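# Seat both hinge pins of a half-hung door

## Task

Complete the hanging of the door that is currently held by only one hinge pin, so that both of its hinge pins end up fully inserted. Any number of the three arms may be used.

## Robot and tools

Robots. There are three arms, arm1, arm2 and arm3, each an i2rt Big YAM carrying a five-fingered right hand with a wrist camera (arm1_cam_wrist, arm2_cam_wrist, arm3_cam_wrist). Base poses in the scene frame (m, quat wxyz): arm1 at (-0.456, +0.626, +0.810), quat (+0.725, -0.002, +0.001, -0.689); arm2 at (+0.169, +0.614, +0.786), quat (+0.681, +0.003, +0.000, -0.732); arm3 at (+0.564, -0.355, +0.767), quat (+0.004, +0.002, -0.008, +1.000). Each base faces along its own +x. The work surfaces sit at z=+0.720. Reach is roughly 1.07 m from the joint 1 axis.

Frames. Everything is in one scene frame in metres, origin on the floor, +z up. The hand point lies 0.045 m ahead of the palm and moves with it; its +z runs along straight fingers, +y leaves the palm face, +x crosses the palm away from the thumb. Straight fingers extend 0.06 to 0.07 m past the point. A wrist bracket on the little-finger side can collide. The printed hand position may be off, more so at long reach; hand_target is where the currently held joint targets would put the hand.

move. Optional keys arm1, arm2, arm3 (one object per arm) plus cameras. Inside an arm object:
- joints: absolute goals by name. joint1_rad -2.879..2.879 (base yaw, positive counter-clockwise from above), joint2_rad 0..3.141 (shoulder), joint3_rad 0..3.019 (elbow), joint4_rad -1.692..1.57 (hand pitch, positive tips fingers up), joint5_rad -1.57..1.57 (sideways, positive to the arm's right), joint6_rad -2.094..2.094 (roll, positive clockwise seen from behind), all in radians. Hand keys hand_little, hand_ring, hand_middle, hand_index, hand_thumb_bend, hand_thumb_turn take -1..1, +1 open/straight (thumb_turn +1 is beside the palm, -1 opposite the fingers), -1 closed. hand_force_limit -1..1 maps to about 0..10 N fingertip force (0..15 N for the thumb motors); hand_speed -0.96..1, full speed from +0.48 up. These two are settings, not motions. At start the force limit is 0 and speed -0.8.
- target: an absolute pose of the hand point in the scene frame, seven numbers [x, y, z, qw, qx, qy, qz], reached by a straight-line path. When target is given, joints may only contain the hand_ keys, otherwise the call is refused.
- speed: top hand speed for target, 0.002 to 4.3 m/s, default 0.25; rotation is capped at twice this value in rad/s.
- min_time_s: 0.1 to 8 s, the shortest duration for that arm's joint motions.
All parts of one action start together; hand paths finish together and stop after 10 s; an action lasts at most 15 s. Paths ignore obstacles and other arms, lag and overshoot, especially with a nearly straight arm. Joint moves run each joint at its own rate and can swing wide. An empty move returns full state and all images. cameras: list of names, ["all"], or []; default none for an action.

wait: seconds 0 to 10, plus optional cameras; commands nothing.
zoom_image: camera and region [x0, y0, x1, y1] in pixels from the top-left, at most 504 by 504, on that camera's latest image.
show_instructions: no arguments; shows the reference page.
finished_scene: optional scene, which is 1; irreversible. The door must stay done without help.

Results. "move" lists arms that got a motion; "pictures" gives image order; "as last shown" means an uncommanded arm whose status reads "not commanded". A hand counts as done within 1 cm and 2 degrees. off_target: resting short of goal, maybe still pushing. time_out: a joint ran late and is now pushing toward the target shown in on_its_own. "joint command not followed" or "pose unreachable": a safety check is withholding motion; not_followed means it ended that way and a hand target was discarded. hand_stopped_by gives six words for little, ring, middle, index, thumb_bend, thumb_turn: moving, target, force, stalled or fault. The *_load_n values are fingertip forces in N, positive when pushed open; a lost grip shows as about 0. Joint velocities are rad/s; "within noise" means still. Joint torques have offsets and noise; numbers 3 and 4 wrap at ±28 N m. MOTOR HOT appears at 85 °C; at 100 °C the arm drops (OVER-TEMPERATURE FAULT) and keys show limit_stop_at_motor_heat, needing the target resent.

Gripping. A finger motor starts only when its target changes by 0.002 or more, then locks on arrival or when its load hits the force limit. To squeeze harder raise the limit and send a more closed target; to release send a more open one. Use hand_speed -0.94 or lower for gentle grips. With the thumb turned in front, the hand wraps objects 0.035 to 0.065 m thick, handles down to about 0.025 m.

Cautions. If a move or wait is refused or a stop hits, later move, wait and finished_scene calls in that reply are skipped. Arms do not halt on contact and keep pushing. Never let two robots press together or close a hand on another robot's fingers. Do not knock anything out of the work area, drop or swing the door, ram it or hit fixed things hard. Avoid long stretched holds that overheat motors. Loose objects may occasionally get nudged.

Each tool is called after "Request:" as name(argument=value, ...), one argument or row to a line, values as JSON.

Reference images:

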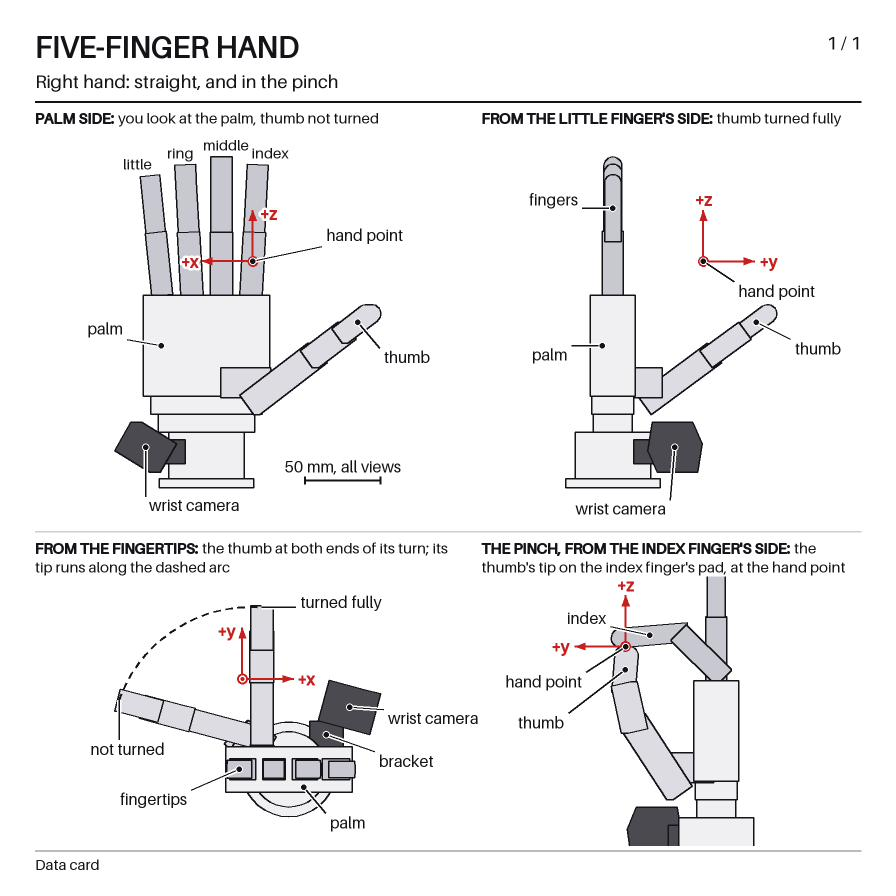

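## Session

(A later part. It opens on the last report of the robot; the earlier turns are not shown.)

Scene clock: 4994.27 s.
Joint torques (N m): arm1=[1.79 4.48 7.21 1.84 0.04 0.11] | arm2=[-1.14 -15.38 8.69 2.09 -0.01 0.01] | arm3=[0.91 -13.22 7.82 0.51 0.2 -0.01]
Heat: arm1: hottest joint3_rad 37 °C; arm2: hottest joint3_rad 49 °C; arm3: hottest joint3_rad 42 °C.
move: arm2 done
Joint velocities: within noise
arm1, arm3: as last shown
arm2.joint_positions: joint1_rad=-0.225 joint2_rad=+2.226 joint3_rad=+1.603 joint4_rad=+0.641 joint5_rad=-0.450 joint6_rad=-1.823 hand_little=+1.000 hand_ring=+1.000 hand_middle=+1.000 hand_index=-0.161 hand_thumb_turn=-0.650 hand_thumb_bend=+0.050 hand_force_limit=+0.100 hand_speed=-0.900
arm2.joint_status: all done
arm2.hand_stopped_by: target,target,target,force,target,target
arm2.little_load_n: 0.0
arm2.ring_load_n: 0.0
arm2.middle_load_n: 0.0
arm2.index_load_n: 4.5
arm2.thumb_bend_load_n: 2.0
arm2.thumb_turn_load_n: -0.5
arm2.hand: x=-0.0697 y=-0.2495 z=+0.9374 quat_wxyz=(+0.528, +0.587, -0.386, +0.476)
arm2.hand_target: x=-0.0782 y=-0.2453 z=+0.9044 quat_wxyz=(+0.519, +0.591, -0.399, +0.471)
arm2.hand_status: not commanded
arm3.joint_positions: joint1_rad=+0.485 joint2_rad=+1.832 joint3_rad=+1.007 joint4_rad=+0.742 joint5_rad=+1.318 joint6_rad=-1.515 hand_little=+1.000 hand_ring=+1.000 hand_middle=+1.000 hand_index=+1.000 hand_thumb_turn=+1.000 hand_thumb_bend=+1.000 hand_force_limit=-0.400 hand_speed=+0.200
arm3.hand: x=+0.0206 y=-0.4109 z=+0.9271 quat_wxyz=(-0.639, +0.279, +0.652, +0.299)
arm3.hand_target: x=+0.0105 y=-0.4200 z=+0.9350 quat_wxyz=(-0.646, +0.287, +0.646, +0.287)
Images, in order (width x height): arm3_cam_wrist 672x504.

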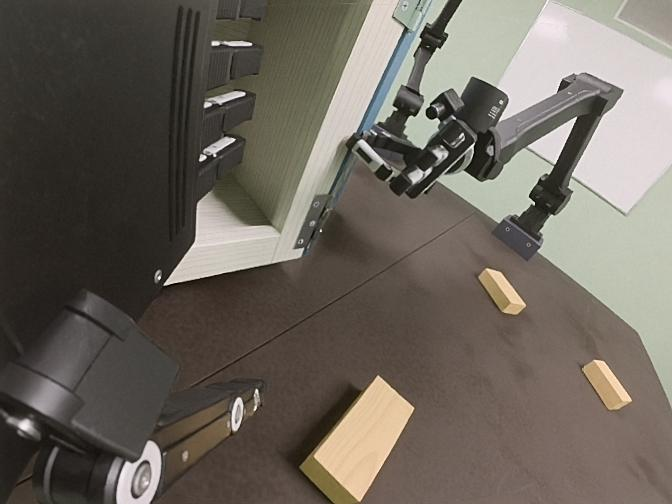

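Request:
move(
  arm3={"target":[0.06,-0.345,0.92,0.7071,0,-0.7071,0],"speed":0.2},
  cameras=["arm3_cam_wrist","arm2_cam_wrist"],
)

Request:
zoom_image(
  camera="arm3_cam_wrist",
  region=[385, 110, 475, 230],
)

Request:
zoom_image(
  camera="arm2_cam_wrist",
  region=[290, 180, 410, 320],
)

Scene clock: 5006.00 s.
Joint torques (N m): arm1=[1.73 4.48 7.21 1.83 0.04 0.11] | arm2=[-1.32 -15.33 8.65 2.09 0 0] | arm3=[0.38 -8.88 4.27 2.06 0 -0.16]
Heat: arm1: hottest joint3_rad 37 °C; arm2: hottest joint3_rad 48 °C; arm3: hottest joint3_rad 42 °C.
move: arm3 off_target
Joint velocities: within noise
arm1, arm2: as last shown
arm1.thumb_turn_load_n: -0.5
arm2.thumb_turn_load_n: 0.0
arm3.joint_positions: joint1_rad=+0.162 joint2_rad=+1.481 joint3_rad=+0.419 joint4_rad=+1.025 joint5_rad=+0.152 joint6_rad=-1.546 hand_little=+1.000 hand_ring=+1.000 hand_middle=+1.000 hand_index=+1.000 hand_thumb_turn=+1.000 hand_thumb_bend=+1.000 hand_force_limit=-0.400 hand_speed=+0.200
arm3.joint_status: not commanded
arm3.hand_stopped_by: target,target,target,target,target,target
arm3.little_load_n: 0.0
arm3.ring_load_n: 0.0
arm3.middle_load_n: 0.0
arm3.index_load_n: 0.0
arm3.thumb_bend_load_n: 0.0
arm3.thumb_turn_load_n: -0.5
arm3.hand: x=+0.0596 y=-0.3469 z=+0.9078 quat_wxyz=(-0.696, +0.000, +0.718, -0.002)
arm3.hand_target: x=+0.0600 y=-0.3450 z=+0.9198 quat_wxyz=(-0.707, +0.000, +0.707, +0.000)
arm3.hand_status: off_target (0.012 m and 1.9 deg from the pose sent, 0.077 m and 48.2 deg at the start)
pictures: arm2_cam_wrist, arm3_cam_wrist
Images, in order (width x height): arm2_cam_wrist 672x504, arm3_cam_wrist 672x504.

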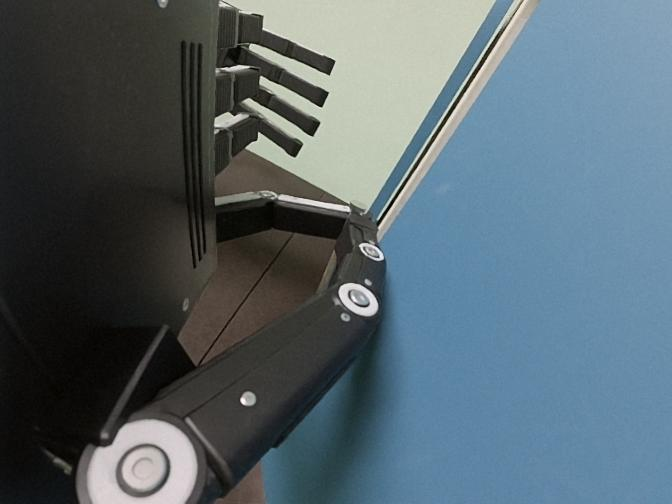

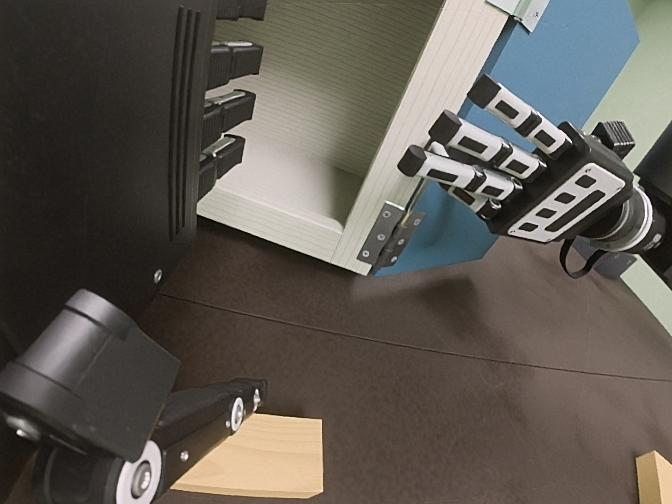

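Scaled by 4.200 from the camera's image (finer frame: 960x720).

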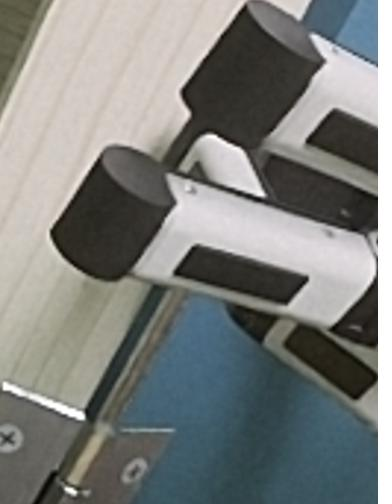

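Scaled by 3.600 from the camera's image (finer frame: 960x720).

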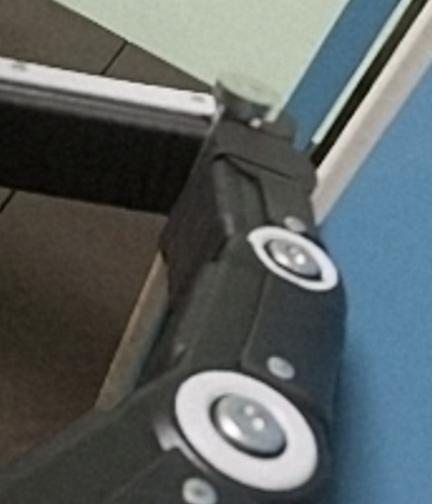

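Request:
move(
  arm2={"target":[-0.086,-0.237,0.926,0.5428,0.5330,-0.3756,0.5294],"speed":0.04},
  cameras=["arm3_cam_wrist"],
)

Request:
zoom_image(
  camera="arm3_cam_wrist",
  region=[385, 110, 475, 230],
)

Scene clock: 5037.73 s.
Joint torques (N m): arm1=[1.79 4.48 7.21 1.84 0.04 0.11] | arm2=[-1.73 -16.09 8.94 2.51 0.05 0.07] | arm3=[0.26 -8.82 4.27 2.06 0 -0.17]
Heat: arm1: hottest joint3_rad 37 °C; arm2: hottest joint3_rad 47 °C; arm3: hottest joint3_rad 41 °C.
move: arm2 off_target
Joint velocities: within noise
arm1.joint_positions: joint1_rad=+0.540 joint2_rad=+0.643 joint3_rad=+1.569 joint4_rad=-1.489 joint5_rad=+0.222 joint6_rad=-1.308 hand_little=+1.000 hand_ring=+1.000 hand_middle=+1.000 hand_index=+1.000 hand_thumb_turn=+1.000 hand_thumb_bend=+1.000 hand_force_limit=+0.000 hand_speed=-0.800
arm1.joint_status: not commanded
arm1.hand_stopped_by: target,target,target,target,target,target
arm1.little_load_n: 0.0
arm1.ring_load_n: 0.0
arm1.middle_load_n: 0.0
arm1.index_load_n: 0.5
arm1.thumb_bend_load_n: 0.0
arm1.thumb_turn_load_n: 0.0
arm1.hand: x=-0.4302 y=+0.4273 z=+1.3542 quat_wxyz=(+0.261, +0.677, -0.549, +0.414)
arm1.hand_target: x=-0.4304 y=+0.4313 z=+1.3581 quat_wxyz=(+0.258, +0.677, -0.548, +0.418)
arm1.hand_status: not commanded
arm2.joint_positions: joint1_rad=-0.241 joint2_rad=+2.268 joint3_rad=+1.575 joint4_rad=+0.863 joint5_rad=-0.482 joint6_rad=-1.688 hand_little=+1.000 hand_ring=+1.000 hand_middle=+1.000 hand_index=-0.161 hand_thumb_turn=-0.650 hand_thumb_bend=+0.050 hand_force_limit=+0.100 hand_speed=-0.900
arm2.joint_status: not commanded
arm2.hand_stopped_by: target,target,target,force,target,target
arm2.little_load_n: -0.5
arm2.ring_load_n: 0.0
arm2.middle_load_n: 0.0
arm2.index_load_n: 5.0
arm2.thumb_bend_load_n: 2.0
arm2.thumb_turn_load_n: 0.0
arm2.hand: x=-0.0727 y=-0.2408 z=+0.9373 quat_wxyz=(+0.540, +0.538, -0.371, +0.531)
arm2.hand_target: x=-0.0858 y=-0.2367 z=+0.9259 quat_wxyz=(+0.543, +0.533, -0.376, +0.529)
arm2.hand_status: off_target (0.018 m and 0.9 deg from the pose sent, 0.023 m and 9.0 deg at the start)
arm3: as last shown
arm3.thumb_turn_load_n: 0.0
Images, in order (width x height): arm3_cam_wrist 672x504.

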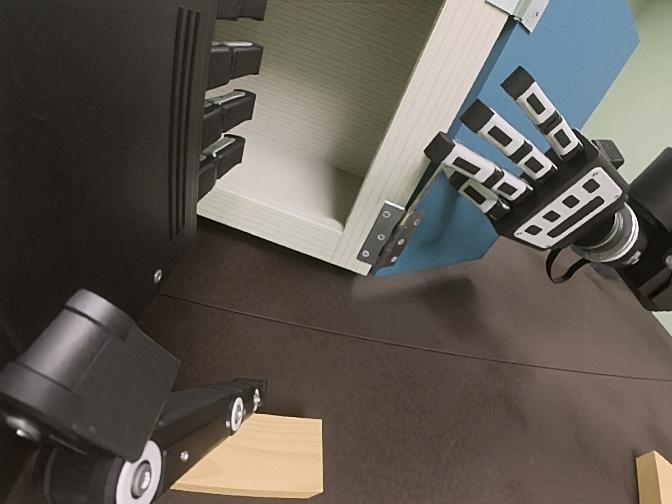

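Scaled by 4.200 from the camera's image (finer frame: 960x720).

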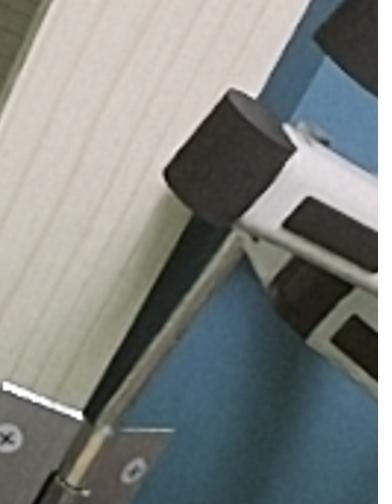

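Request:
move(
  cameras=["arm3_cam_wrist","arm2_cam_wrist"],
)

Request:
zoom_image(
  camera="arm3_cam_wrist",
  region=[385, 110, 475, 230],
)

Scene clock: 5056.40 s.
Joint torques (N m): arm1=[1.73 4.48 7.21 1.83 0.04 0.11] | arm2=[-1.61 -16.26 8.91 2.5 0.04 0.1] | arm3=[0.21 -8.94 4.26 2.06 0 -0.17]
Heat: arm1: hottest joint3_rad 37 °C; arm2: hottest joint3_rad 46 °C; arm3: hottest joint3_rad 41 °C.
Joint velocities: within noise
arm1.joint_positions: joint1_rad=+0.540 joint2_rad=+0.643 joint3_rad=+1.569 joint4_rad=-1.489 joint5_rad=+0.222 joint6_rad=-1.308 hand_little=+1.000 hand_ring=+1.000 hand_middle=+1.000 hand_index=+1.000 hand_thumb_turn=+1.000 hand_thumb_bend=+1.000 hand_force_limit=+0.000 hand_speed=-0.800
arm1.joint_status: not commanded
arm1.hand_stopped_by: target,target,target,target,target,target
arm1.little_load_n: 0.0
arm1.ring_load_n: 0.0
arm1.middle_load_n: 0.0
arm1.index_load_n: 0.0
arm1.thumb_bend_load_n: 0.0
arm1.thumb_turn_load_n: 0.0
arm1.hand: x=-0.4302 y=+0.4273 z=+1.3542 quat_wxyz=(+0.261, +0.677, -0.549, +0.414) (m; scene frame)
arm1.hand_target: x=-0.4304 y=+0.4313 z=+1.3581 quat_wxyz=(+0.258, +0.677, -0.548, +0.418) (m; scene frame)
arm1.hand_status: not commanded
arm2.joint_positions: joint1_rad=-0.241 joint2_rad=+2.268 joint3_rad=+1.575 joint4_rad=+0.863 joint5_rad=-0.482 joint6_rad=-1.687 hand_little=+1.000 hand_ring=+1.000 hand_middle=+1.000 hand_index=-0.161 hand_thumb_turn=-0.650 hand_thumb_bend=+0.050 hand_force_limit=+0.100 hand_speed=-0.900
arm2.joint_status: not commanded
arm2.hand_stopped_by: target,target,target,force,target,target
arm2.little_load_n: 0.0
arm2.ring_load_n: 0.0
arm2.middle_load_n: 0.0
arm2.index_load_n: 5.0
arm2.thumb_bend_load_n: 2.0
arm2.thumb_turn_load_n: 0.0
arm2.hand: x=-0.0727 y=-0.2408 z=+0.9373 quat_wxyz=(+0.540, +0.538, -0.371, +0.531) (m; scene frame)
arm2.hand_target: x=-0.0858 y=-0.2367 z=+0.9259 quat_wxyz=(+0.543, +0.533, -0.376, +0.529) (m; scene frame)
arm2.hand_status: off_target (0.018 m and 0.9 deg from the pose sent, 0.023 m and 9.0 deg at the start)
arm3.joint_positions: joint1_rad=+0.162 joint2_rad=+1.481 joint3_rad=+0.419 joint4_rad=+1.025 joint5_rad=+0.152 joint6_rad=-1.546 hand_little=+1.000 hand_ring=+1.000 hand_middle=+1.000 hand_index=+1.000 hand_thumb_turn=+1.000 hand_thumb_bend=+1.000 hand_force_limit=-0.400 hand_speed=+0.200
arm3.joint_status: not commanded
arm3.hand_stopped_by: target,target,target,target,target,target
arm3.little_load_n: 0.0
arm3.ring_load_n: 0.0
arm3.middle_load_n: 0.0
arm3.index_load_n: 0.0
arm3.thumb_bend_load_n: 0.0
arm3.thumb_turn_load_n: 0.0
arm3.hand: x=+0.0596 y=-0.3469 z=+0.9078 quat_wxyz=(-0.696, +0.000, +0.718, -0.002) (m; scene frame)
arm3.hand_target: x=+0.0600 y=-0.3450 z=+0.9198 quat_wxyz=(-0.707, +0.000, +0.707, +0.000) (m; scene frame)
arm3.hand_status: not commanded
pictures: arm2_cam_wrist, arm3_cam_wrist
Images, in order (width x height): arm2_cam_wrist 672x504, arm3_cam_wrist 672x504.

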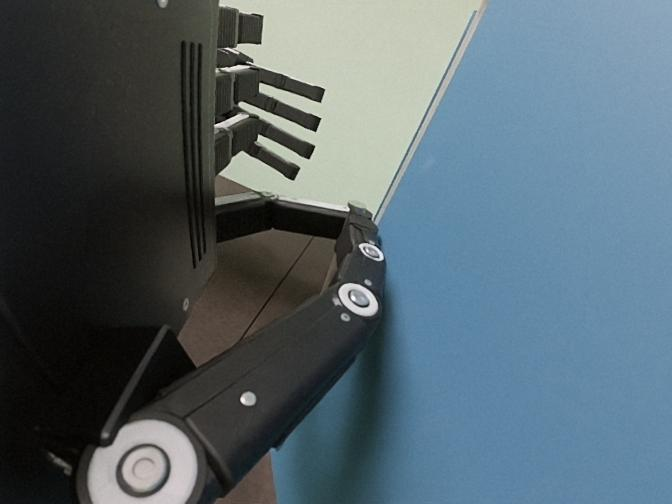

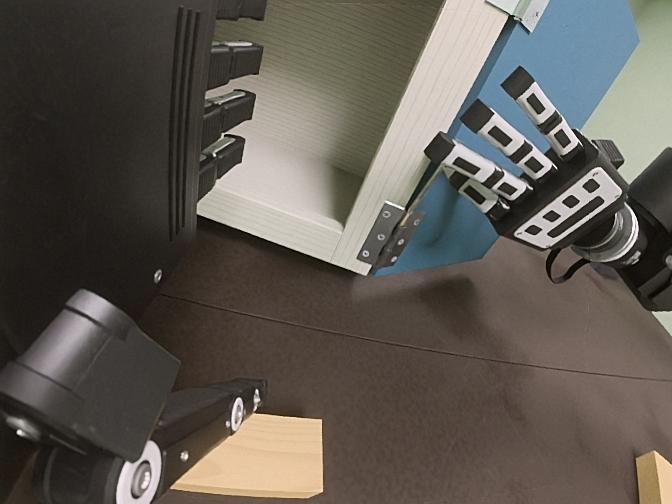

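Scaled by 4.200 from the camera's image (finer frame: 960x720).

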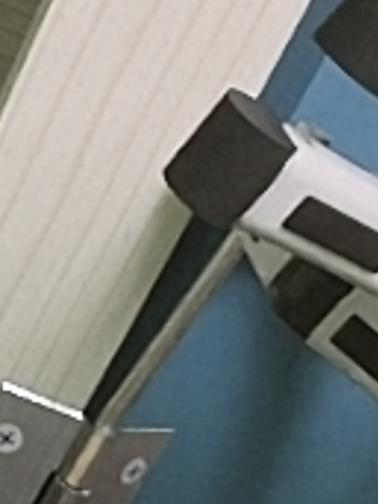

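Request:
zoom_image(
  camera="arm3_cam_wrist",
  region=[355, 190, 435, 275],
)

Request:
zoom_image(
  camera="arm3_cam_wrist",
  region=[395, 195, 420, 225],
)

Scaled by 5.929 from the camera's image (finer frame: 960x720).

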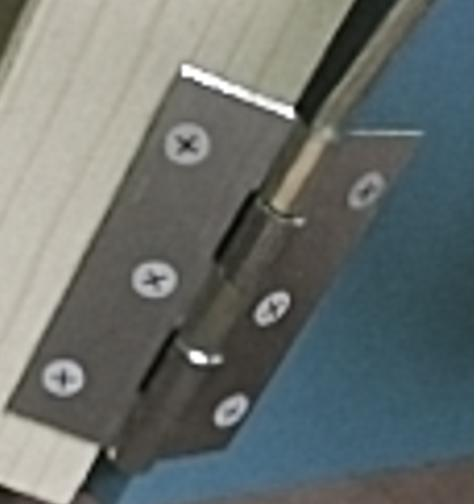

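Scaled by 16.800 from the camera's image (finer frame: 960x720).

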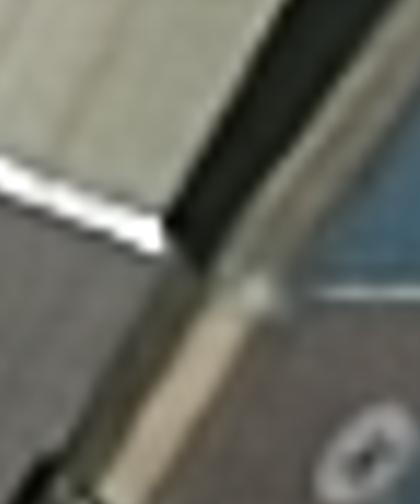

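Request:
move(
  arm3={"target": [0.01, -0.42, 0.935, 0.646, -0.2875, -0.6459, -0.2875], "speed": 0.12},
  cameras=["arm3_cam_wrist"],
)

Request:
zoom_image(
  camera="arm3_cam_wrist",
  region=[300, 90, 400, 230],
)

Request:
zoom_image(
  camera="arm3_cam_wrist",
  region=[315, 175, 350, 215],
)

Scene clock: 5069.23 s.
Joint torques (N m): arm1=[1.79 4.48 7.21 1.84 0.03 0.11] | arm2=[-1.49 -16.21 8.9 2.5 0.04 0.09] | arm3=[0.97 -12.98 7.86 0.5 0.19 -0.01]
Heat: arm1: hottest joint3_rad 37 °C; arm2: hottest joint3_rad 46 °C; arm3: hottest joint3_rad 41 °C.
move: arm3 off_target
Joint velocities: within noise
arm1, arm2: as last shown
arm2.thumb_bend_load_n: 1.5
arm3.joint_positions: joint1_rad=+0.484 joint2_rad=+1.830 joint3_rad=+1.007 joint4_rad=+0.742 joint5_rad=+1.318 joint6_rad=-1.516 hand_little=+1.000 hand_ring=+1.000 hand_middle=+1.000 hand_index=+1.000 hand_thumb_turn=+1.000 hand_thumb_bend=+1.000 hand_force_limit=-0.400 hand_speed=+0.200
arm3.joint_status: not commanded
arm3.hand_stopped_by: target,target,target,target,target,target
arm3.little_load_n: 0.0
arm3.ring_load_n: -0.5
arm3.middle_load_n: 0.0
arm3.index_load_n: 0.0
arm3.thumb_bend_load_n: 0.0
arm3.thumb_turn_load_n: 0.0
arm3.hand: x=+0.0206 y=-0.4102 z=+0.9281 quat_wxyz=(-0.639, +0.279, +0.652, +0.299)
arm3.hand_target: x=+0.0105 y=-0.4199 z=+0.9351 quat_wxyz=(-0.646, +0.287, +0.646, +0.288)
arm3.hand_status: off_target (0.016 m and 1.9 deg from the pose sent, 0.092 m and 48.1 deg at the start)
Images, in order (width x height): arm3_cam_wrist 672x504.

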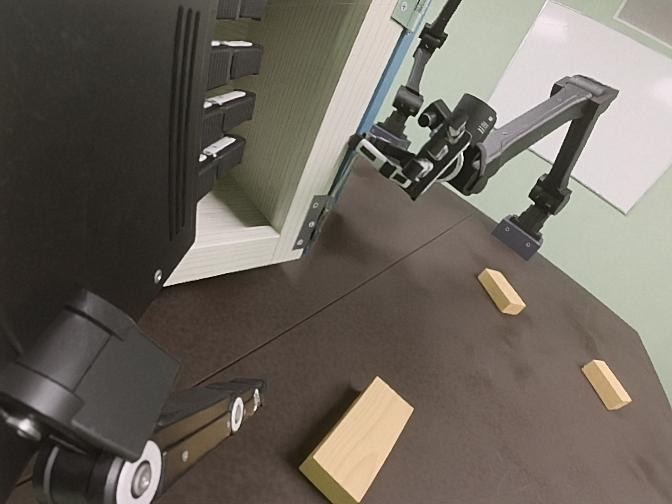

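Scaled by 3.600 from the camera's image (finer frame: 960x720).

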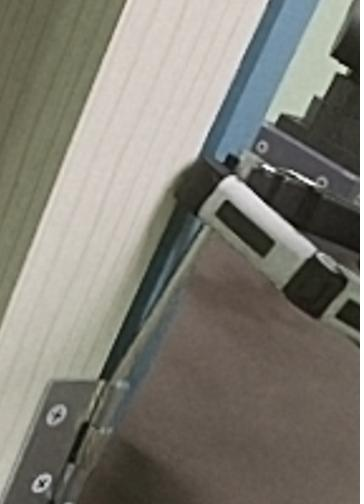

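Scaled by 12.600 from the camera's image (finer frame: 960x720).

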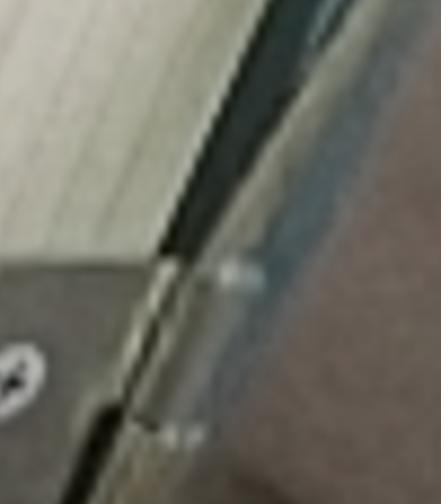

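Request:
move(
  arm2={"target": [-0.0915, -0.2413, 0.9268, 0.5118, 0.5288, -0.4122, 0.5371], "speed": 0.02},
  cameras=["arm3_cam_wrist"],
)

Request:
zoom_image(
  camera="arm3_cam_wrist",
  region=[300, 90, 400, 230],
)

Request:
zoom_image(
  camera="arm3_cam_wrist",
  region=[315, 175, 350, 215],
)

Scene clock: 5093.50 s.
Joint torques (N m): arm1=[1.73 4.54 7.21 1.84 0.04 0.11] | arm2=[-1.85 -16.91 10.51 0.54 0.2 0.31] | arm3=[0.97 -13.04 7.86 0.53 0.19 -0.02]
Heat: arm1: hottest joint3_rad 37 °C; arm2: hottest joint3_rad 46 °C; arm3: hottest joint3_rad 42 °C.
move: arm2 off_target
Joint velocities: within noise
arm1, arm3: as last shown
arm2.joint_positions: joint1_rad=-0.242 joint2_rad=+2.255 joint3_rad=+1.575 joint4_rad=+0.819 joint5_rad=-0.482 joint6_rad=-1.652 hand_little=+1.000 hand_ring=+1.000 hand_middle=+1.000 hand_index=-0.161 hand_thumb_turn=-0.650 hand_thumb_bend=+0.050 hand_force_limit=+0.100 hand_speed=-0.900
arm2.joint_status: not commanded
arm2.hand_stopped_by: target,target,target,force,target,target
arm2.little_load_n: 0.0
arm2.ring_load_n: 0.0
arm2.middle_load_n: 0.0
arm2.index_load_n: 5.0
arm2.thumb_bend_load_n: 2.0
arm2.thumb_turn_load_n: -1.5
arm2.hand: x=-0.0730 y=-0.2411 z=+0.9342 quat_wxyz=(+0.521, +0.537, -0.391, +0.537)
arm2.hand_target: x=-0.0913 y=-0.2403 z=+0.9268 quat_wxyz=(+0.512, +0.529, -0.412, +0.537)
arm2.hand_status: off_target (0.020 m and 2.8 deg from the pose sent, 0.022 m and 5.9 deg at the start)
arm3.joint_positions: joint1_rad=+0.484 joint2_rad=+1.830 joint3_rad=+1.007 joint4_rad=+0.742 joint5_rad=+1.318 joint6_rad=-1.515 hand_little=+1.000 hand_ring=+1.000 hand_middle=+1.000 hand_index=+1.000 hand_thumb_turn=+1.000 hand_thumb_bend=+1.000 hand_force_limit=-0.400 hand_speed=+0.200
arm3.ring_load_n: 0.0
arm3.index_load_n: -0.5
arm3.hand: x=+0.0206 y=-0.4103 z=+0.9280 quat_wxyz=(-0.639, +0.280, +0.652, +0.298)
arm3.hand_target: x=+0.0105 y=-0.4199 z=+0.9351 quat_wxyz=(-0.646, +0.287, +0.646, +0.287)
Images, in order (width x height): arm3_cam_wrist 672x504.

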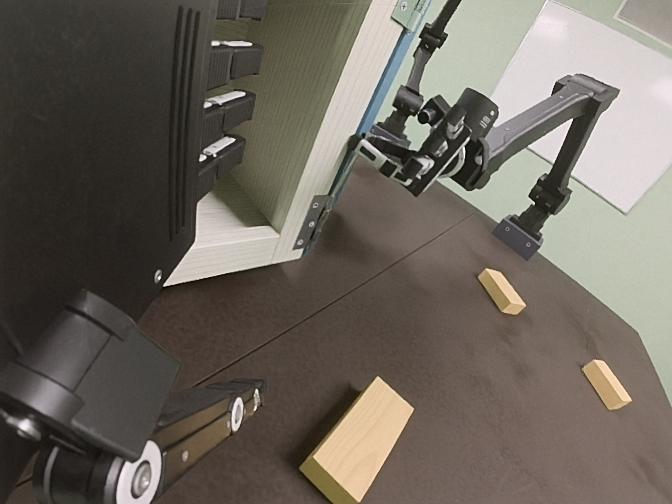

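Scaled by 3.600 from the camera's image (finer frame: 960x720).

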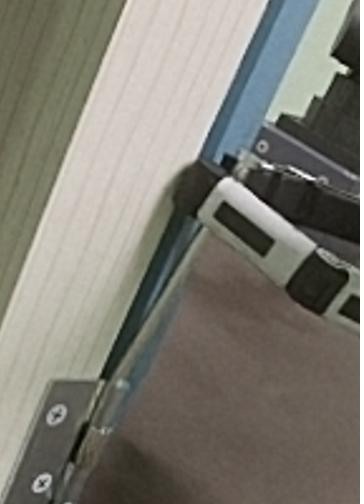

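Scaled by 12.600 from the camera's image (finer frame: 960x720).

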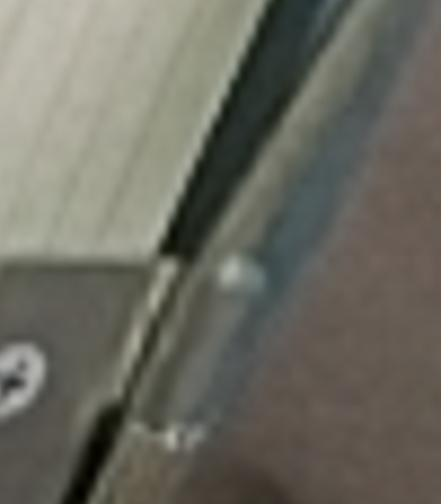

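Request:
move(
  arm3={"target": [0.06, -0.345, 0.92, 0.7071, 0, -0.7071, 0], "speed": 0.15},
  cameras=["arm3_cam_wrist"],
)

Request:
zoom_image(
  camera="arm3_cam_wrist",
  region=[385, 110, 475, 230],
)

Request:
zoom_image(
  camera="arm3_cam_wrist",
  region=[395, 195, 420, 225],
)

Scene clock: 5111.37 s.
Joint torques (N m): arm1=[1.79 4.48 7.21 1.84 0.03 0.11] | arm2=[-2.02 -16.85 10.58 0.5 0.19 0.34] | arm3=[0.15 -8.88 4.26 2.07 -0.01 -0.17]
Heat: arm1: hottest joint3_rad 37 °C; arm2: hottest joint3_rad 46 °C; arm3: hottest joint3_rad 42 °C.
move: arm3 off_target
Joint velocities: within noise
arm1, arm2: as last shown
arm2.middle_load_n: 0.5
arm3.joint_positions: joint1_rad=+0.163 joint2_rad=+1.482 joint3_rad=+0.420 joint4_rad=+1.025 joint5_rad=+0.152 joint6_rad=-1.545 hand_little=+1.000 hand_ring=+1.000 hand_middle=+1.000 hand_index=+1.000 hand_thumb_turn=+1.000 hand_thumb_bend=+1.000 hand_force_limit=-0.400 hand_speed=+0.200
arm3.joint_status: not commanded
arm3.hand_stopped_by: target,target,target,target,target,target
arm3.little_load_n: 0.0
arm3.ring_load_n: 0.0
arm3.middle_load_n: 0.0
arm3.index_load_n: 0.0
arm3.thumb_bend_load_n: 0.0
arm3.thumb_turn_load_n: 0.0
arm3.hand: x=+0.0595 y=-0.3474 z=+0.9078 quat_wxyz=(-0.696, +0.000, +0.718, -0.002)
arm3.hand_target: x=+0.0600 y=-0.3450 z=+0.9198 quat_wxyz=(-0.707, +0.000, +0.707, +0.000)
arm3.hand_status: off_target (0.012 m and 1.9 deg from the pose sent, 0.077 m and 48.3 deg at the start)
Images, in order (width x height): arm3_cam_wrist 672x504.

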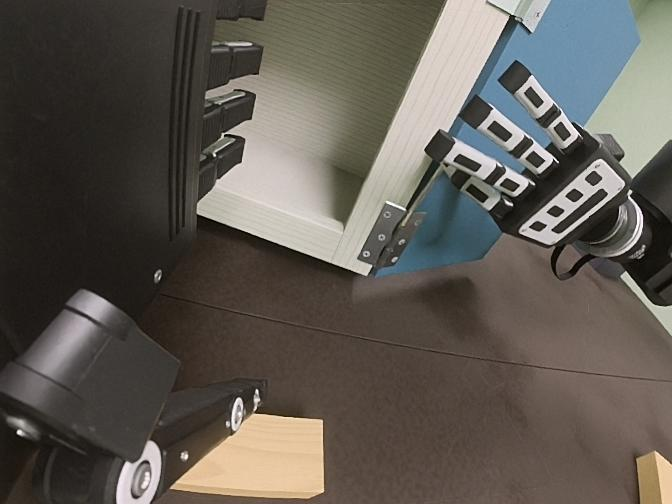

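Scaled by 4.200 from the camera's image (finer frame: 960x720).

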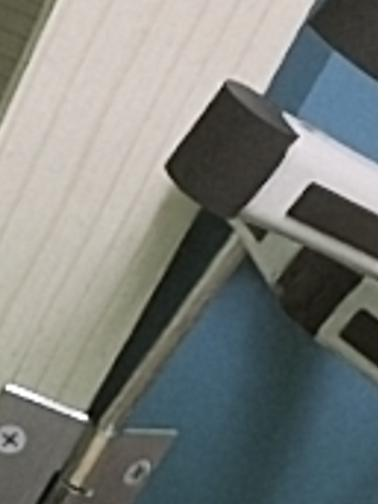

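Scaled by 16.800 from the camera's image (finer frame: 960x720).

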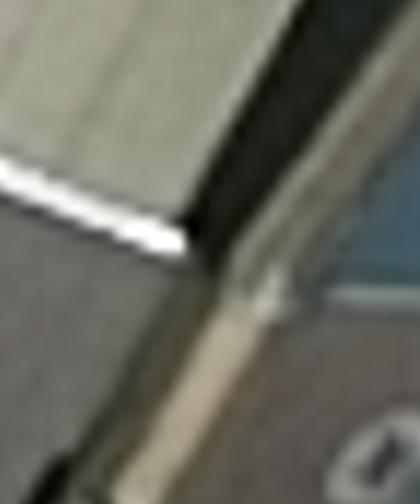

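Request:
move(
  arm2={"target": [-0.0930, -0.2540, 0.9265, 0.4834, 0.5484, -0.4300, 0.5298], "speed": 0.02},
  cameras=["arm3_cam_wrist"],
)

Request:
zoom_image(
  camera="arm3_cam_wrist",
  region=[385, 110, 475, 230],
)

Request:
zoom_image(
  camera="arm3_cam_wrist",
  region=[395, 195, 420, 225],
)

Scene clock: 5128.50 s.
Joint torques (N m): arm1=[1.73 4.48 7.21 1.84 0.03 0.11] | arm2=[-2.02 -16.44 12.4 0.42 0.25 0.2] | arm3=[0.15 -8.94 4.26 2.03 0 -0.17]
Heat: arm1: hottest joint3_rad 37 °C; arm2: hottest joint3_rad 47 °C; arm3: hottest joint3_rad 42 °C.
move: arm2 off_target
Joint velocities: within noise
arm1, arm3: as last shown
arm1.ring_load_n: -0.5
arm2.joint_positions: joint1_rad=-0.245 joint2_rad=+2.238 joint3_rad=+1.616 joint4_rad=+0.677 joint5_rad=-0.507 joint6_rad=-1.652 hand_little=+1.000 hand_ring=+1.000 hand_middle=+1.000 hand_index=-0.161 hand_thumb_turn=-0.650 hand_thumb_bend=+0.050 hand_force_limit=+0.100 hand_speed=-0.900
arm2.joint_status: not commanded
arm2.hand_stopped_by: target,target,target,force,target,target
arm2.little_load_n: 0.0
arm2.ring_load_n: 0.0
arm2.middle_load_n: 0.0
arm2.index_load_n: 4.5
arm2.thumb_bend_load_n: 0.5
arm2.thumb_turn_load_n: -5.0
arm2.hand: x=-0.0728 y=-0.2500 z=+0.9336 quat_wxyz=(+0.488, +0.555, -0.412, +0.533)
arm2.hand_target: x=-0.0927 y=-0.2524 z=+0.9267 quat_wxyz=(+0.484, +0.548, -0.430, +0.530)
arm2.hand_status: off_target (0.022 m and 2.3 deg from the pose sent, 0.025 m and 6.4 deg at the start)
arm3.index_load_n: -0.5
Images, in order (width x height): arm3_cam_wrist 672x504.

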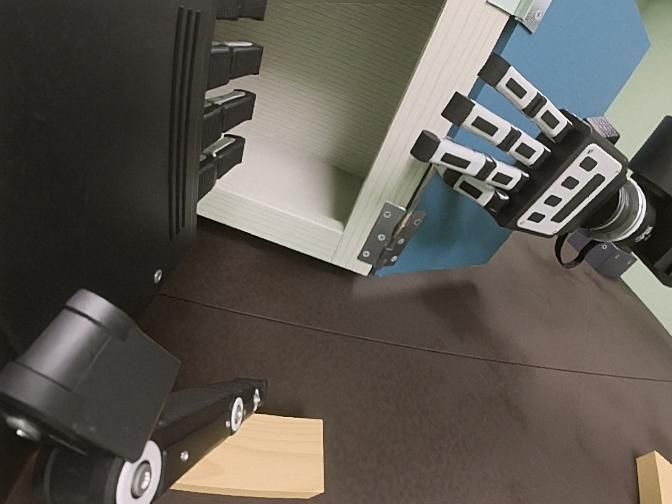

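Scaled by 4.200 from the camera's image (finer frame: 960x720).

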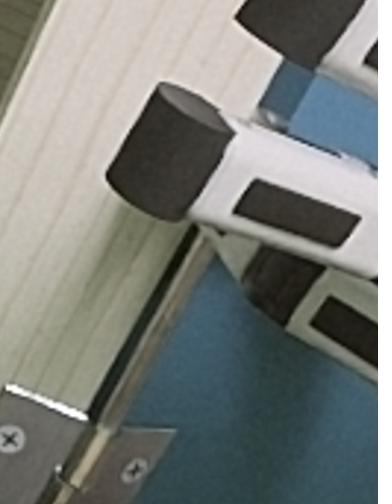

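Scaled by 16.800 from the camera's image (finer frame: 960x720).

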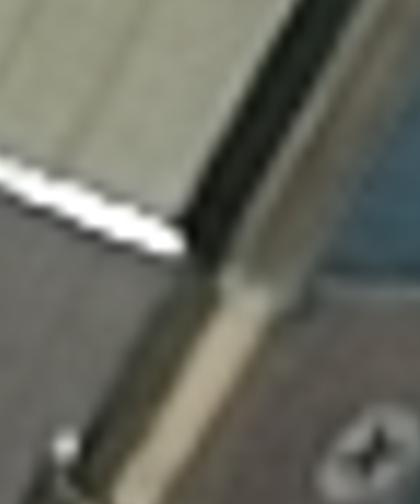

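Request:
move(
  arm3={"target": [0.01, -0.42, 0.935, 0.646, -0.2875, -0.6459, -0.2875], "speed": 0.15},
  cameras=["arm3_cam_wrist"],
)

Request:
zoom_image(
  camera="arm3_cam_wrist",
  region=[300, 90, 400, 230],
)

Request:
zoom_image(
  camera="arm3_cam_wrist",
  region=[315, 175, 350, 215],
)

Scene clock: 5143.27 s.
Joint torques (N m): arm1=[1.79 4.48 7.23 1.83 0.04 0.11] | arm2=[-1.85 -16.44 12.34 0.43 0.25 0.2] | arm3=[0.97 -13.04 7.84 0.55 0.19 -0.02]
Heat: arm1: hottest joint3_rad 37 °C; arm2: hottest joint3_rad 47 °C; arm3: hottest joint3_rad 41 °C.
move: arm3 off_target
Joint velocities: within noise
arm1, arm2: as last shown
arm1.ring_load_n: 0.0
arm2.hand: x=-0.0727 y=-0.2500 z=+0.9336 quat_wxyz=(+0.488, +0.555, -0.412, +0.533)
arm2.hand_target: x=-0.0926 y=-0.2524 z=+0.9267 quat_wxyz=(+0.484, +0.548, -0.430, +0.530)
arm3.joint_positions: joint1_rad=+0.484 joint2_rad=+1.831 joint3_rad=+1.007 joint4_rad=+0.742 joint5_rad=+1.318 joint6_rad=-1.516 hand_little=+1.000 hand_ring=+1.000 hand_middle=+1.000 hand_index=+1.000 hand_thumb_turn=+1.000 hand_thumb_bend=+1.000 hand_force_limit=-0.400 hand_speed=+0.200
arm3.joint_status: not commanded
arm3.hand_stopped_by: target,target,target,target,target,target
arm3.little_load_n: 0.0
arm3.ring_load_n: 0.0
arm3.middle_load_n: 0.0
arm3.index_load_n: 0.0
arm3.thumb_bend_load_n: 0.5
arm3.thumb_turn_load_n: 0.0
arm3.hand: x=+0.0206 y=-0.4105 z=+0.9277 quat_wxyz=(-0.639, +0.279, +0.652, +0.299)
arm3.hand_target: x=+0.0105 y=-0.4199 z=+0.9350 quat_wxyz=(-0.646, +0.287, +0.646, +0.288)
arm3.hand_status: off_target (0.016 m and 1.9 deg from the pose sent, 0.092 m and 48.2 deg at the start)
Images, in order (width x height): arm3_cam_wrist 672x504.

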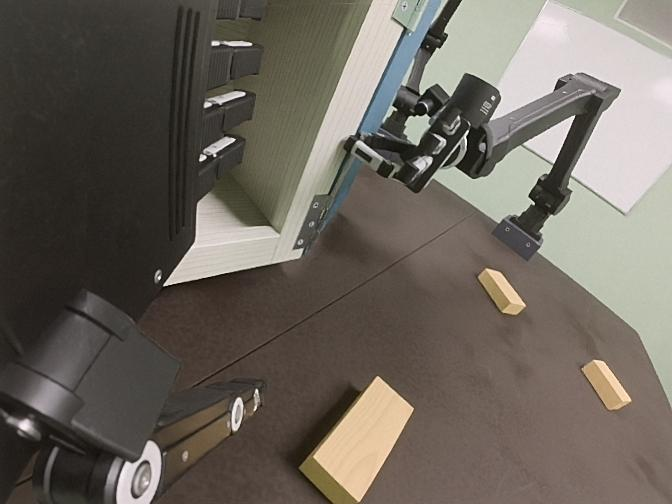

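Scaled by 3.600 from the camera's image (finer frame: 960x720).

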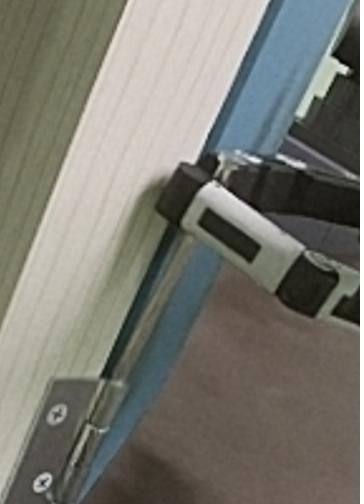

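Scaled by 12.600 from the camera's image (finer frame: 960x720).

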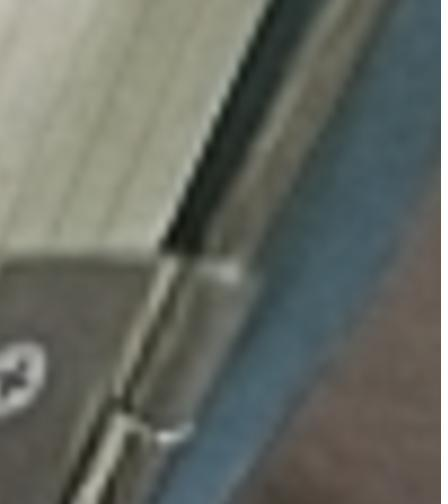

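Request:
move(
  arm2={"joints": {"joint1_rad": -0.270}, "min_time_s": 1},
)

Scene clock: 5165.37 s.
Joint torques (N m): arm1=[1.73 4.54 7.23 1.84 0.03 0.11] | arm2=[-2.37 -16.15 12.3 0.42 0.32 0.2] | arm3=[0.97 -13.04 7.82 0.51 0.19 -0.02]
Heat: arm1: hottest joint3_rad 37 °C; arm2: hottest joint3_rad 47 °C; arm3: hottest joint3_rad 42 °C.
move: arm2 done
Joint velocities: within noise
arm1, arm3: as last shown
arm2.joint_positions: joint1_rad=-0.245 joint2_rad=+2.238 joint3_rad=+1.616 joint4_rad=+0.677 joint5_rad=-0.508 joint6_rad=-1.652 hand_little=+1.000 hand_ring=+1.000 hand_middle=+1.000 hand_index=-0.161 hand_thumb_turn=-0.650 hand_thumb_bend=+0.050 hand_force_limit=+0.100 hand_speed=-0.900
arm2.joint_status: all done
arm2.hand_stopped_by: target,target,target,force,target,target
arm2.little_load_n: 0.0
arm2.ring_load_n: 0.0
arm2.middle_load_n: 0.0
arm2.index_load_n: 5.0
arm2.thumb_bend_load_n: 0.5
arm2.thumb_turn_load_n: -5.0
arm2.hand: x=-0.0729 y=-0.2499 z=+0.9336 quat_wxyz=(+0.488, +0.555, -0.412, +0.533)
arm2.hand_target: x=-0.0975 y=-0.2509 z=+0.9267 quat_wxyz=(+0.485, +0.547, -0.431, +0.528)
arm2.hand_status: not commanded
arm3.joint_positions: joint1_rad=+0.484 joint2_rad=+1.831 joint3_rad=+1.007 joint4_rad=+0.742 joint5_rad=+1.318 joint6_rad=-1.515 hand_little=+1.000 hand_ring=+1.000 hand_middle=+1.000 hand_index=+1.000 hand_thumb_turn=+1.000 hand_thumb_bend=+1.000 hand_force_limit=-0.400 hand_speed=+0.200
arm3.middle_load_n: 0.5
arm3.thumb_bend_load_n: 0.0
arm3.hand_target: x=+0.0105 y=-0.4199 z=+0.9351 quat_wxyz=(-0.646, +0.287, +0.646, +0.287)
pictures: none

Request:
move(
  arm2={"joints": {"joint1_rad": -0.278}, "min_time_s": 1},
  cameras=["arm3_cam_wrist"],
)

Request:
zoom_image(
  camera="arm3_cam_wrist",
  region=[300, 90, 400, 230],
)

Scene clock: 5171.97 s.
Joint torques (N m): arm1=[1.79 4.48 7.21 1.84 0.03 0.11] | arm2=[-2.61 -16.44 12.23 0.46 0.44 0.19] | arm3=[0.97 -13.16 7.84 0.53 0.2 -0.02]
Heat: arm1: hottest joint3_rad 37 °C; arm2: hottest joint3_rad 47 °C; arm3: hottest joint3_rad 42 °C.
move: arm2 done
Joint velocities: within noise
arm1, arm3: as last shown
arm2.joint_positions: joint1_rad=-0.246 joint2_rad=+2.238 joint3_rad=+1.617 joint4_rad=+0.676 joint5_rad=-0.511 joint6_rad=-1.652 hand_little=+1.000 hand_ring=+1.000 hand_middle=+1.000 hand_index=-0.161 hand_thumb_turn=-0.650 hand_thumb_bend=+0.050 hand_force_limit=+0.100 hand_speed=-0.900
arm2.joint_status: all done
arm2.hand_stopped_by: target,target,target,force,target,target
arm2.little_load_n: 0.0
arm2.ring_load_n: 0.0
arm2.middle_load_n: 0.0
arm2.index_load_n: 5.0
arm2.thumb_bend_load_n: 0.0
arm2.thumb_turn_load_n: -4.5
arm2.hand: x=-0.0733 y=-0.2499 z=+0.9337 quat_wxyz=(+0.487, +0.556, -0.411, +0.533)
arm2.hand_target: x=-0.1046 y=-0.2488 z=+0.9267 quat_wxyz=(+0.488, +0.545, -0.434, +0.526)
arm2.hand_status: not commanded
arm3.middle_load_n: 0.0
Images, in order (width x height): arm3_cam_wrist 672x504.

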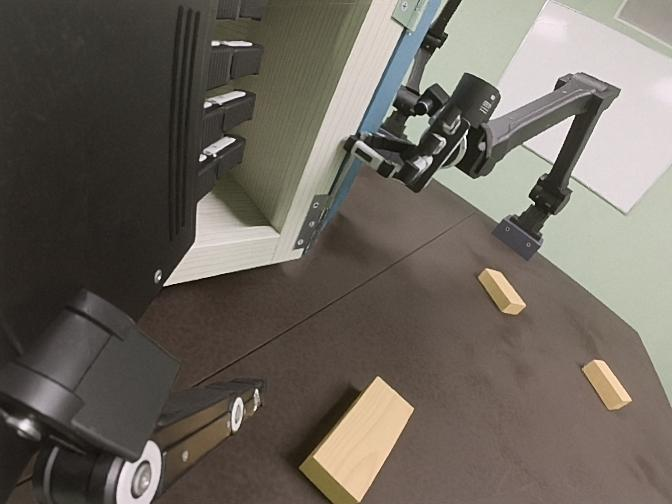

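Scaled by 3.600 from the camera's image (finer frame: 960x720).

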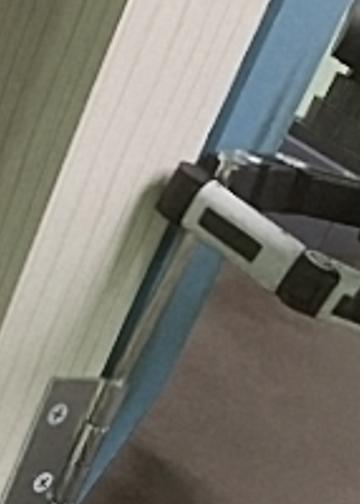

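Request:
zoom_image(
  camera="arm3_cam_wrist",
  region=[322, 130, 367, 205],
)

Scaled by 6.720 from the camera's image (finer frame: 960x720).

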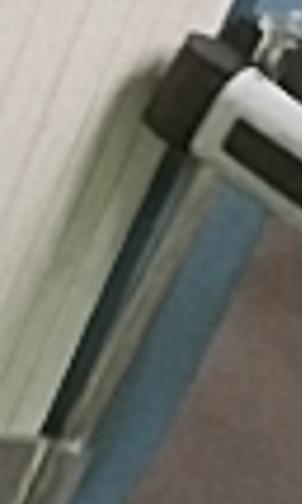

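Request:
zoom_image(
  camera="arm3_cam_wrist",
  region=[322, 184, 346, 208],
)

Scaled by 21.000 from the camera's image (finer frame: 960x720).

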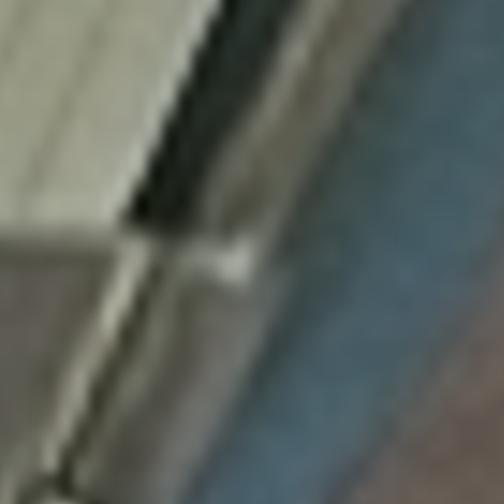

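Request:
zoom_image(
  camera="arm3_cam_wrist",
  region=[345, 120, 377, 152],
)

Scaled by 15.750 from the camera's image (finer frame: 960x720).

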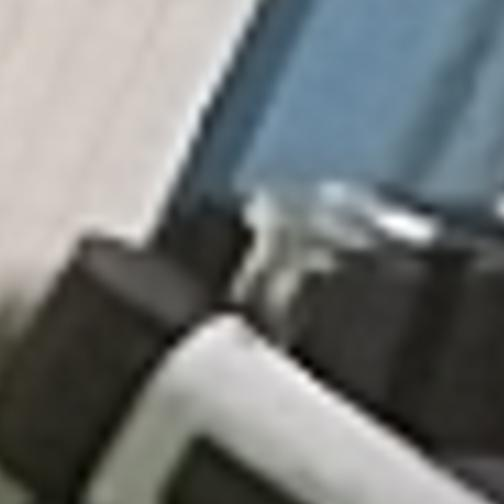

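Request:
move(
  arm2={"joints": {"joint1_rad": -0.262, "joint2_rad": 2.285, "joint4_rad": 0.70}, "min_time_s": 1.5},
  cameras=["arm3_cam_wrist"],
)

Request:
zoom_image(
  camera="arm3_cam_wrist",
  region=[322, 120, 377, 205],
)

Scene clock: 5237.63 s.
Joint torques (N m): arm1=[1.79 4.54 7.21 1.85 0.04 0.11] | arm2=[-1.55 -14.8 12.3 1.88 0.43 0.2] | arm3=[0.91 -13.1 7.84 0.53 0.2 -0.02]
Heat: arm1: hottest joint3_rad 37 °C; arm2: hottest joint3_rad 50 °C; arm3: hottest joint3_rad 43 °C.
move: arm2 done
Joint velocities: within noise
arm1.joint_positions: joint1_rad=+0.540 joint2_rad=+0.643 joint3_rad=+1.569 joint4_rad=-1.489 joint5_rad=+0.222 joint6_rad=-1.308 hand_little=+1.000 hand_ring=+1.000 hand_middle=+1.000 hand_index=+1.000 hand_thumb_turn=+1.000 hand_thumb_bend=+1.000 hand_force_limit=+0.000 hand_speed=-0.800
arm1.joint_status: not commanded
arm1.hand_stopped_by: target,target,target,target,target,target
arm1.little_load_n: 0.0
arm1.ring_load_n: 0.0
arm1.middle_load_n: 0.0
arm1.index_load_n: 0.0
arm1.thumb_bend_load_n: 0.0
arm1.thumb_turn_load_n: 0.0
arm1.hand: x=-0.4302 y=+0.4273 z=+1.3542 quat_wxyz=(+0.261, +0.677, -0.549, +0.414)
arm1.hand_target: x=-0.4304 y=+0.4313 z=+1.3581 quat_wxyz=(+0.258, +0.677, -0.548, +0.418)
arm1.hand_status: not commanded
arm2.joint_positions: joint1_rad=-0.246 joint2_rad=+2.242 joint3_rad=+1.617 joint4_rad=+0.692 joint5_rad=-0.511 joint6_rad=-1.652 hand_little=+1.000 hand_ring=+1.000 hand_middle=+1.000 hand_index=-0.161 hand_thumb_turn=-0.650 hand_thumb_bend=+0.050 hand_force_limit=+0.100 hand_speed=-0.900
arm2.joint_status: all done
arm2.hand_stopped_by: target,target,target,force,target,target
arm2.little_load_n: 0.0
arm2.ring_load_n: 0.0
arm2.middle_load_n: 0.5
arm2.index_load_n: 5.0
arm2.thumb_bend_load_n: 0.0
arm2.thumb_turn_load_n: -4.5
arm2.hand: x=-0.0734 y=-0.2501 z=+0.9354 quat_wxyz=(+0.492, +0.554, -0.407, +0.535)
arm2.hand_target: x=-0.0911 y=-0.2539 z=+0.9178 quat_wxyz=(+0.492, +0.545, -0.420, +0.533)
arm2.hand_status: not commanded
arm3: as last shown
Images, in order (width x height): arm3_cam_wrist 672x504.

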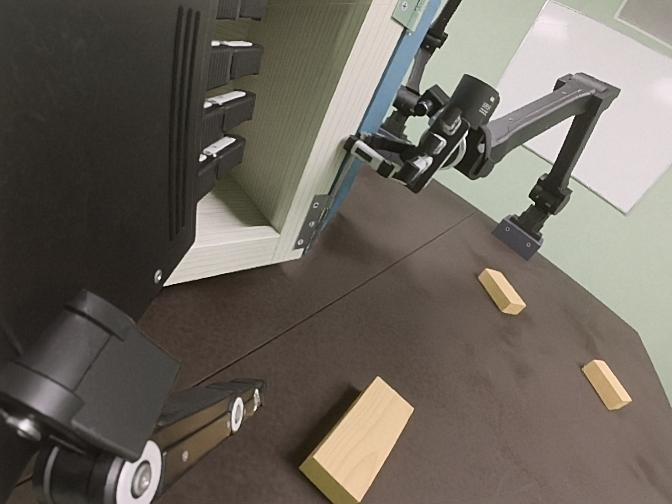

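Scaled by 5.929 from the camera's image (finer frame: 960x720).

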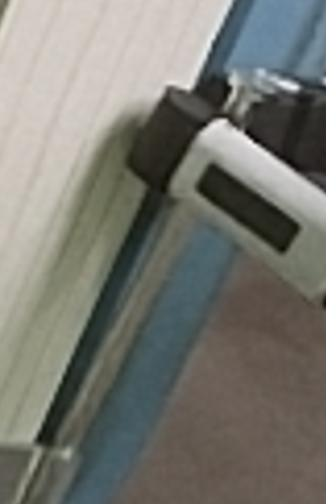

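Request:
move(
  arm2={"joints": {"joint2_rad": 2.325, "joint4_rad": 0.685}, "min_time_s": 2},
)

Scene clock: 5243.67 s.
Joint torques (N m): arm1=[1.73 4.48 7.21 1.83 0.03 0.11] | arm2=[-1.79 -12.45 12.12 0.9 0.48 0.21] | arm3=[0.91 -13.04 7.84 0.53 0.2 -0.01]
Heat: arm1: hottest joint3_rad 37 °C; arm2: hottest joint3_rad 50 °C; arm3: hottest joint3_rad 43 °C.
move: arm2 done
Joint velocities: within noise
arm1, arm3: as last shown
arm2.joint_positions: joint1_rad=-0.246 joint2_rad=+2.249 joint3_rad=+1.619 joint4_rad=+0.703 joint5_rad=-0.512 joint6_rad=-1.652 hand_little=+1.000 hand_ring=+1.000 hand_middle=+1.000 hand_index=-0.161 hand_thumb_turn=-0.650 hand_thumb_bend=+0.050 hand_force_limit=+0.100 hand_speed=-0.900
arm2.joint_status: all done
arm2.hand_stopped_by: target,target,target,force,target,target
arm2.little_load_n: 0.0
arm2.ring_load_n: 0.0
arm2.middle_load_n: 0.0
arm2.index_load_n: 5.5
arm2.thumb_bend_load_n: 0.0
arm2.thumb_turn_load_n: -8.0
arm2.hand: x=-0.0733 y=-0.2507 z=+0.9325 quat_wxyz=(+0.493, +0.553, -0.405, +0.536)
arm2.hand_target: x=-0.0906 y=-0.2530 z=+0.8784 quat_wxyz=(+0.474, +0.552, -0.438, +0.527)
arm2.hand_status: not commanded
pictures: none

Request:
move(
  arm2={"joints": {"joint1_rad": -0.250, "joint2_rad": 2.265, "joint4_rad": 0.69}, "min_time_s": 1.5},
)

Scene clock: 5254.73 s.
Joint torques (N m): arm1=[1.73 4.42 7.23 1.85 0.03 0.11] | arm2=[-0.97 -16.79 12.12 1.09 0.49 0.19] | arm3=[0.97 -13.16 7.84 0.53 0.2 -0.02]
Heat: arm1: hottest joint3_rad 37 °C; arm2: hottest joint3_rad 51 °C; arm3: hottest joint3_rad 43 °C.
move: arm2 done
Joint velocities: within noise
arm1, arm3: as last shown
arm2.joint_positions: joint1_rad=-0.246 joint2_rad=+2.248 joint3_rad=+1.619 joint4_rad=+0.704 joint5_rad=-0.512 joint6_rad=-1.652 hand_little=+1.000 hand_ring=+1.000 hand_middle=+1.000 hand_index=-0.161 hand_thumb_turn=-0.650 hand_thumb_bend=+0.050 hand_force_limit=+0.100 hand_speed=-0.900
arm2.joint_status: all done
arm2.hand_stopped_by: target,target,target,force,target,target
arm2.little_load_n: 0.0
arm2.ring_load_n: 0.0
arm2.middle_load_n: 0.0
arm2.index_load_n: 5.5
arm2.thumb_bend_load_n: 0.0
arm2.thumb_turn_load_n: -7.5
arm2.hand: x=-0.0733 y=-0.2507 z=+0.9337 quat_wxyz=(+0.494, +0.553, -0.405, +0.536)
arm2.hand_target: x=-0.0807 y=-0.2567 z=+0.9328 quat_wxyz=(+0.493, +0.546, -0.413, +0.538)
arm2.hand_status: not commanded
pictures: none


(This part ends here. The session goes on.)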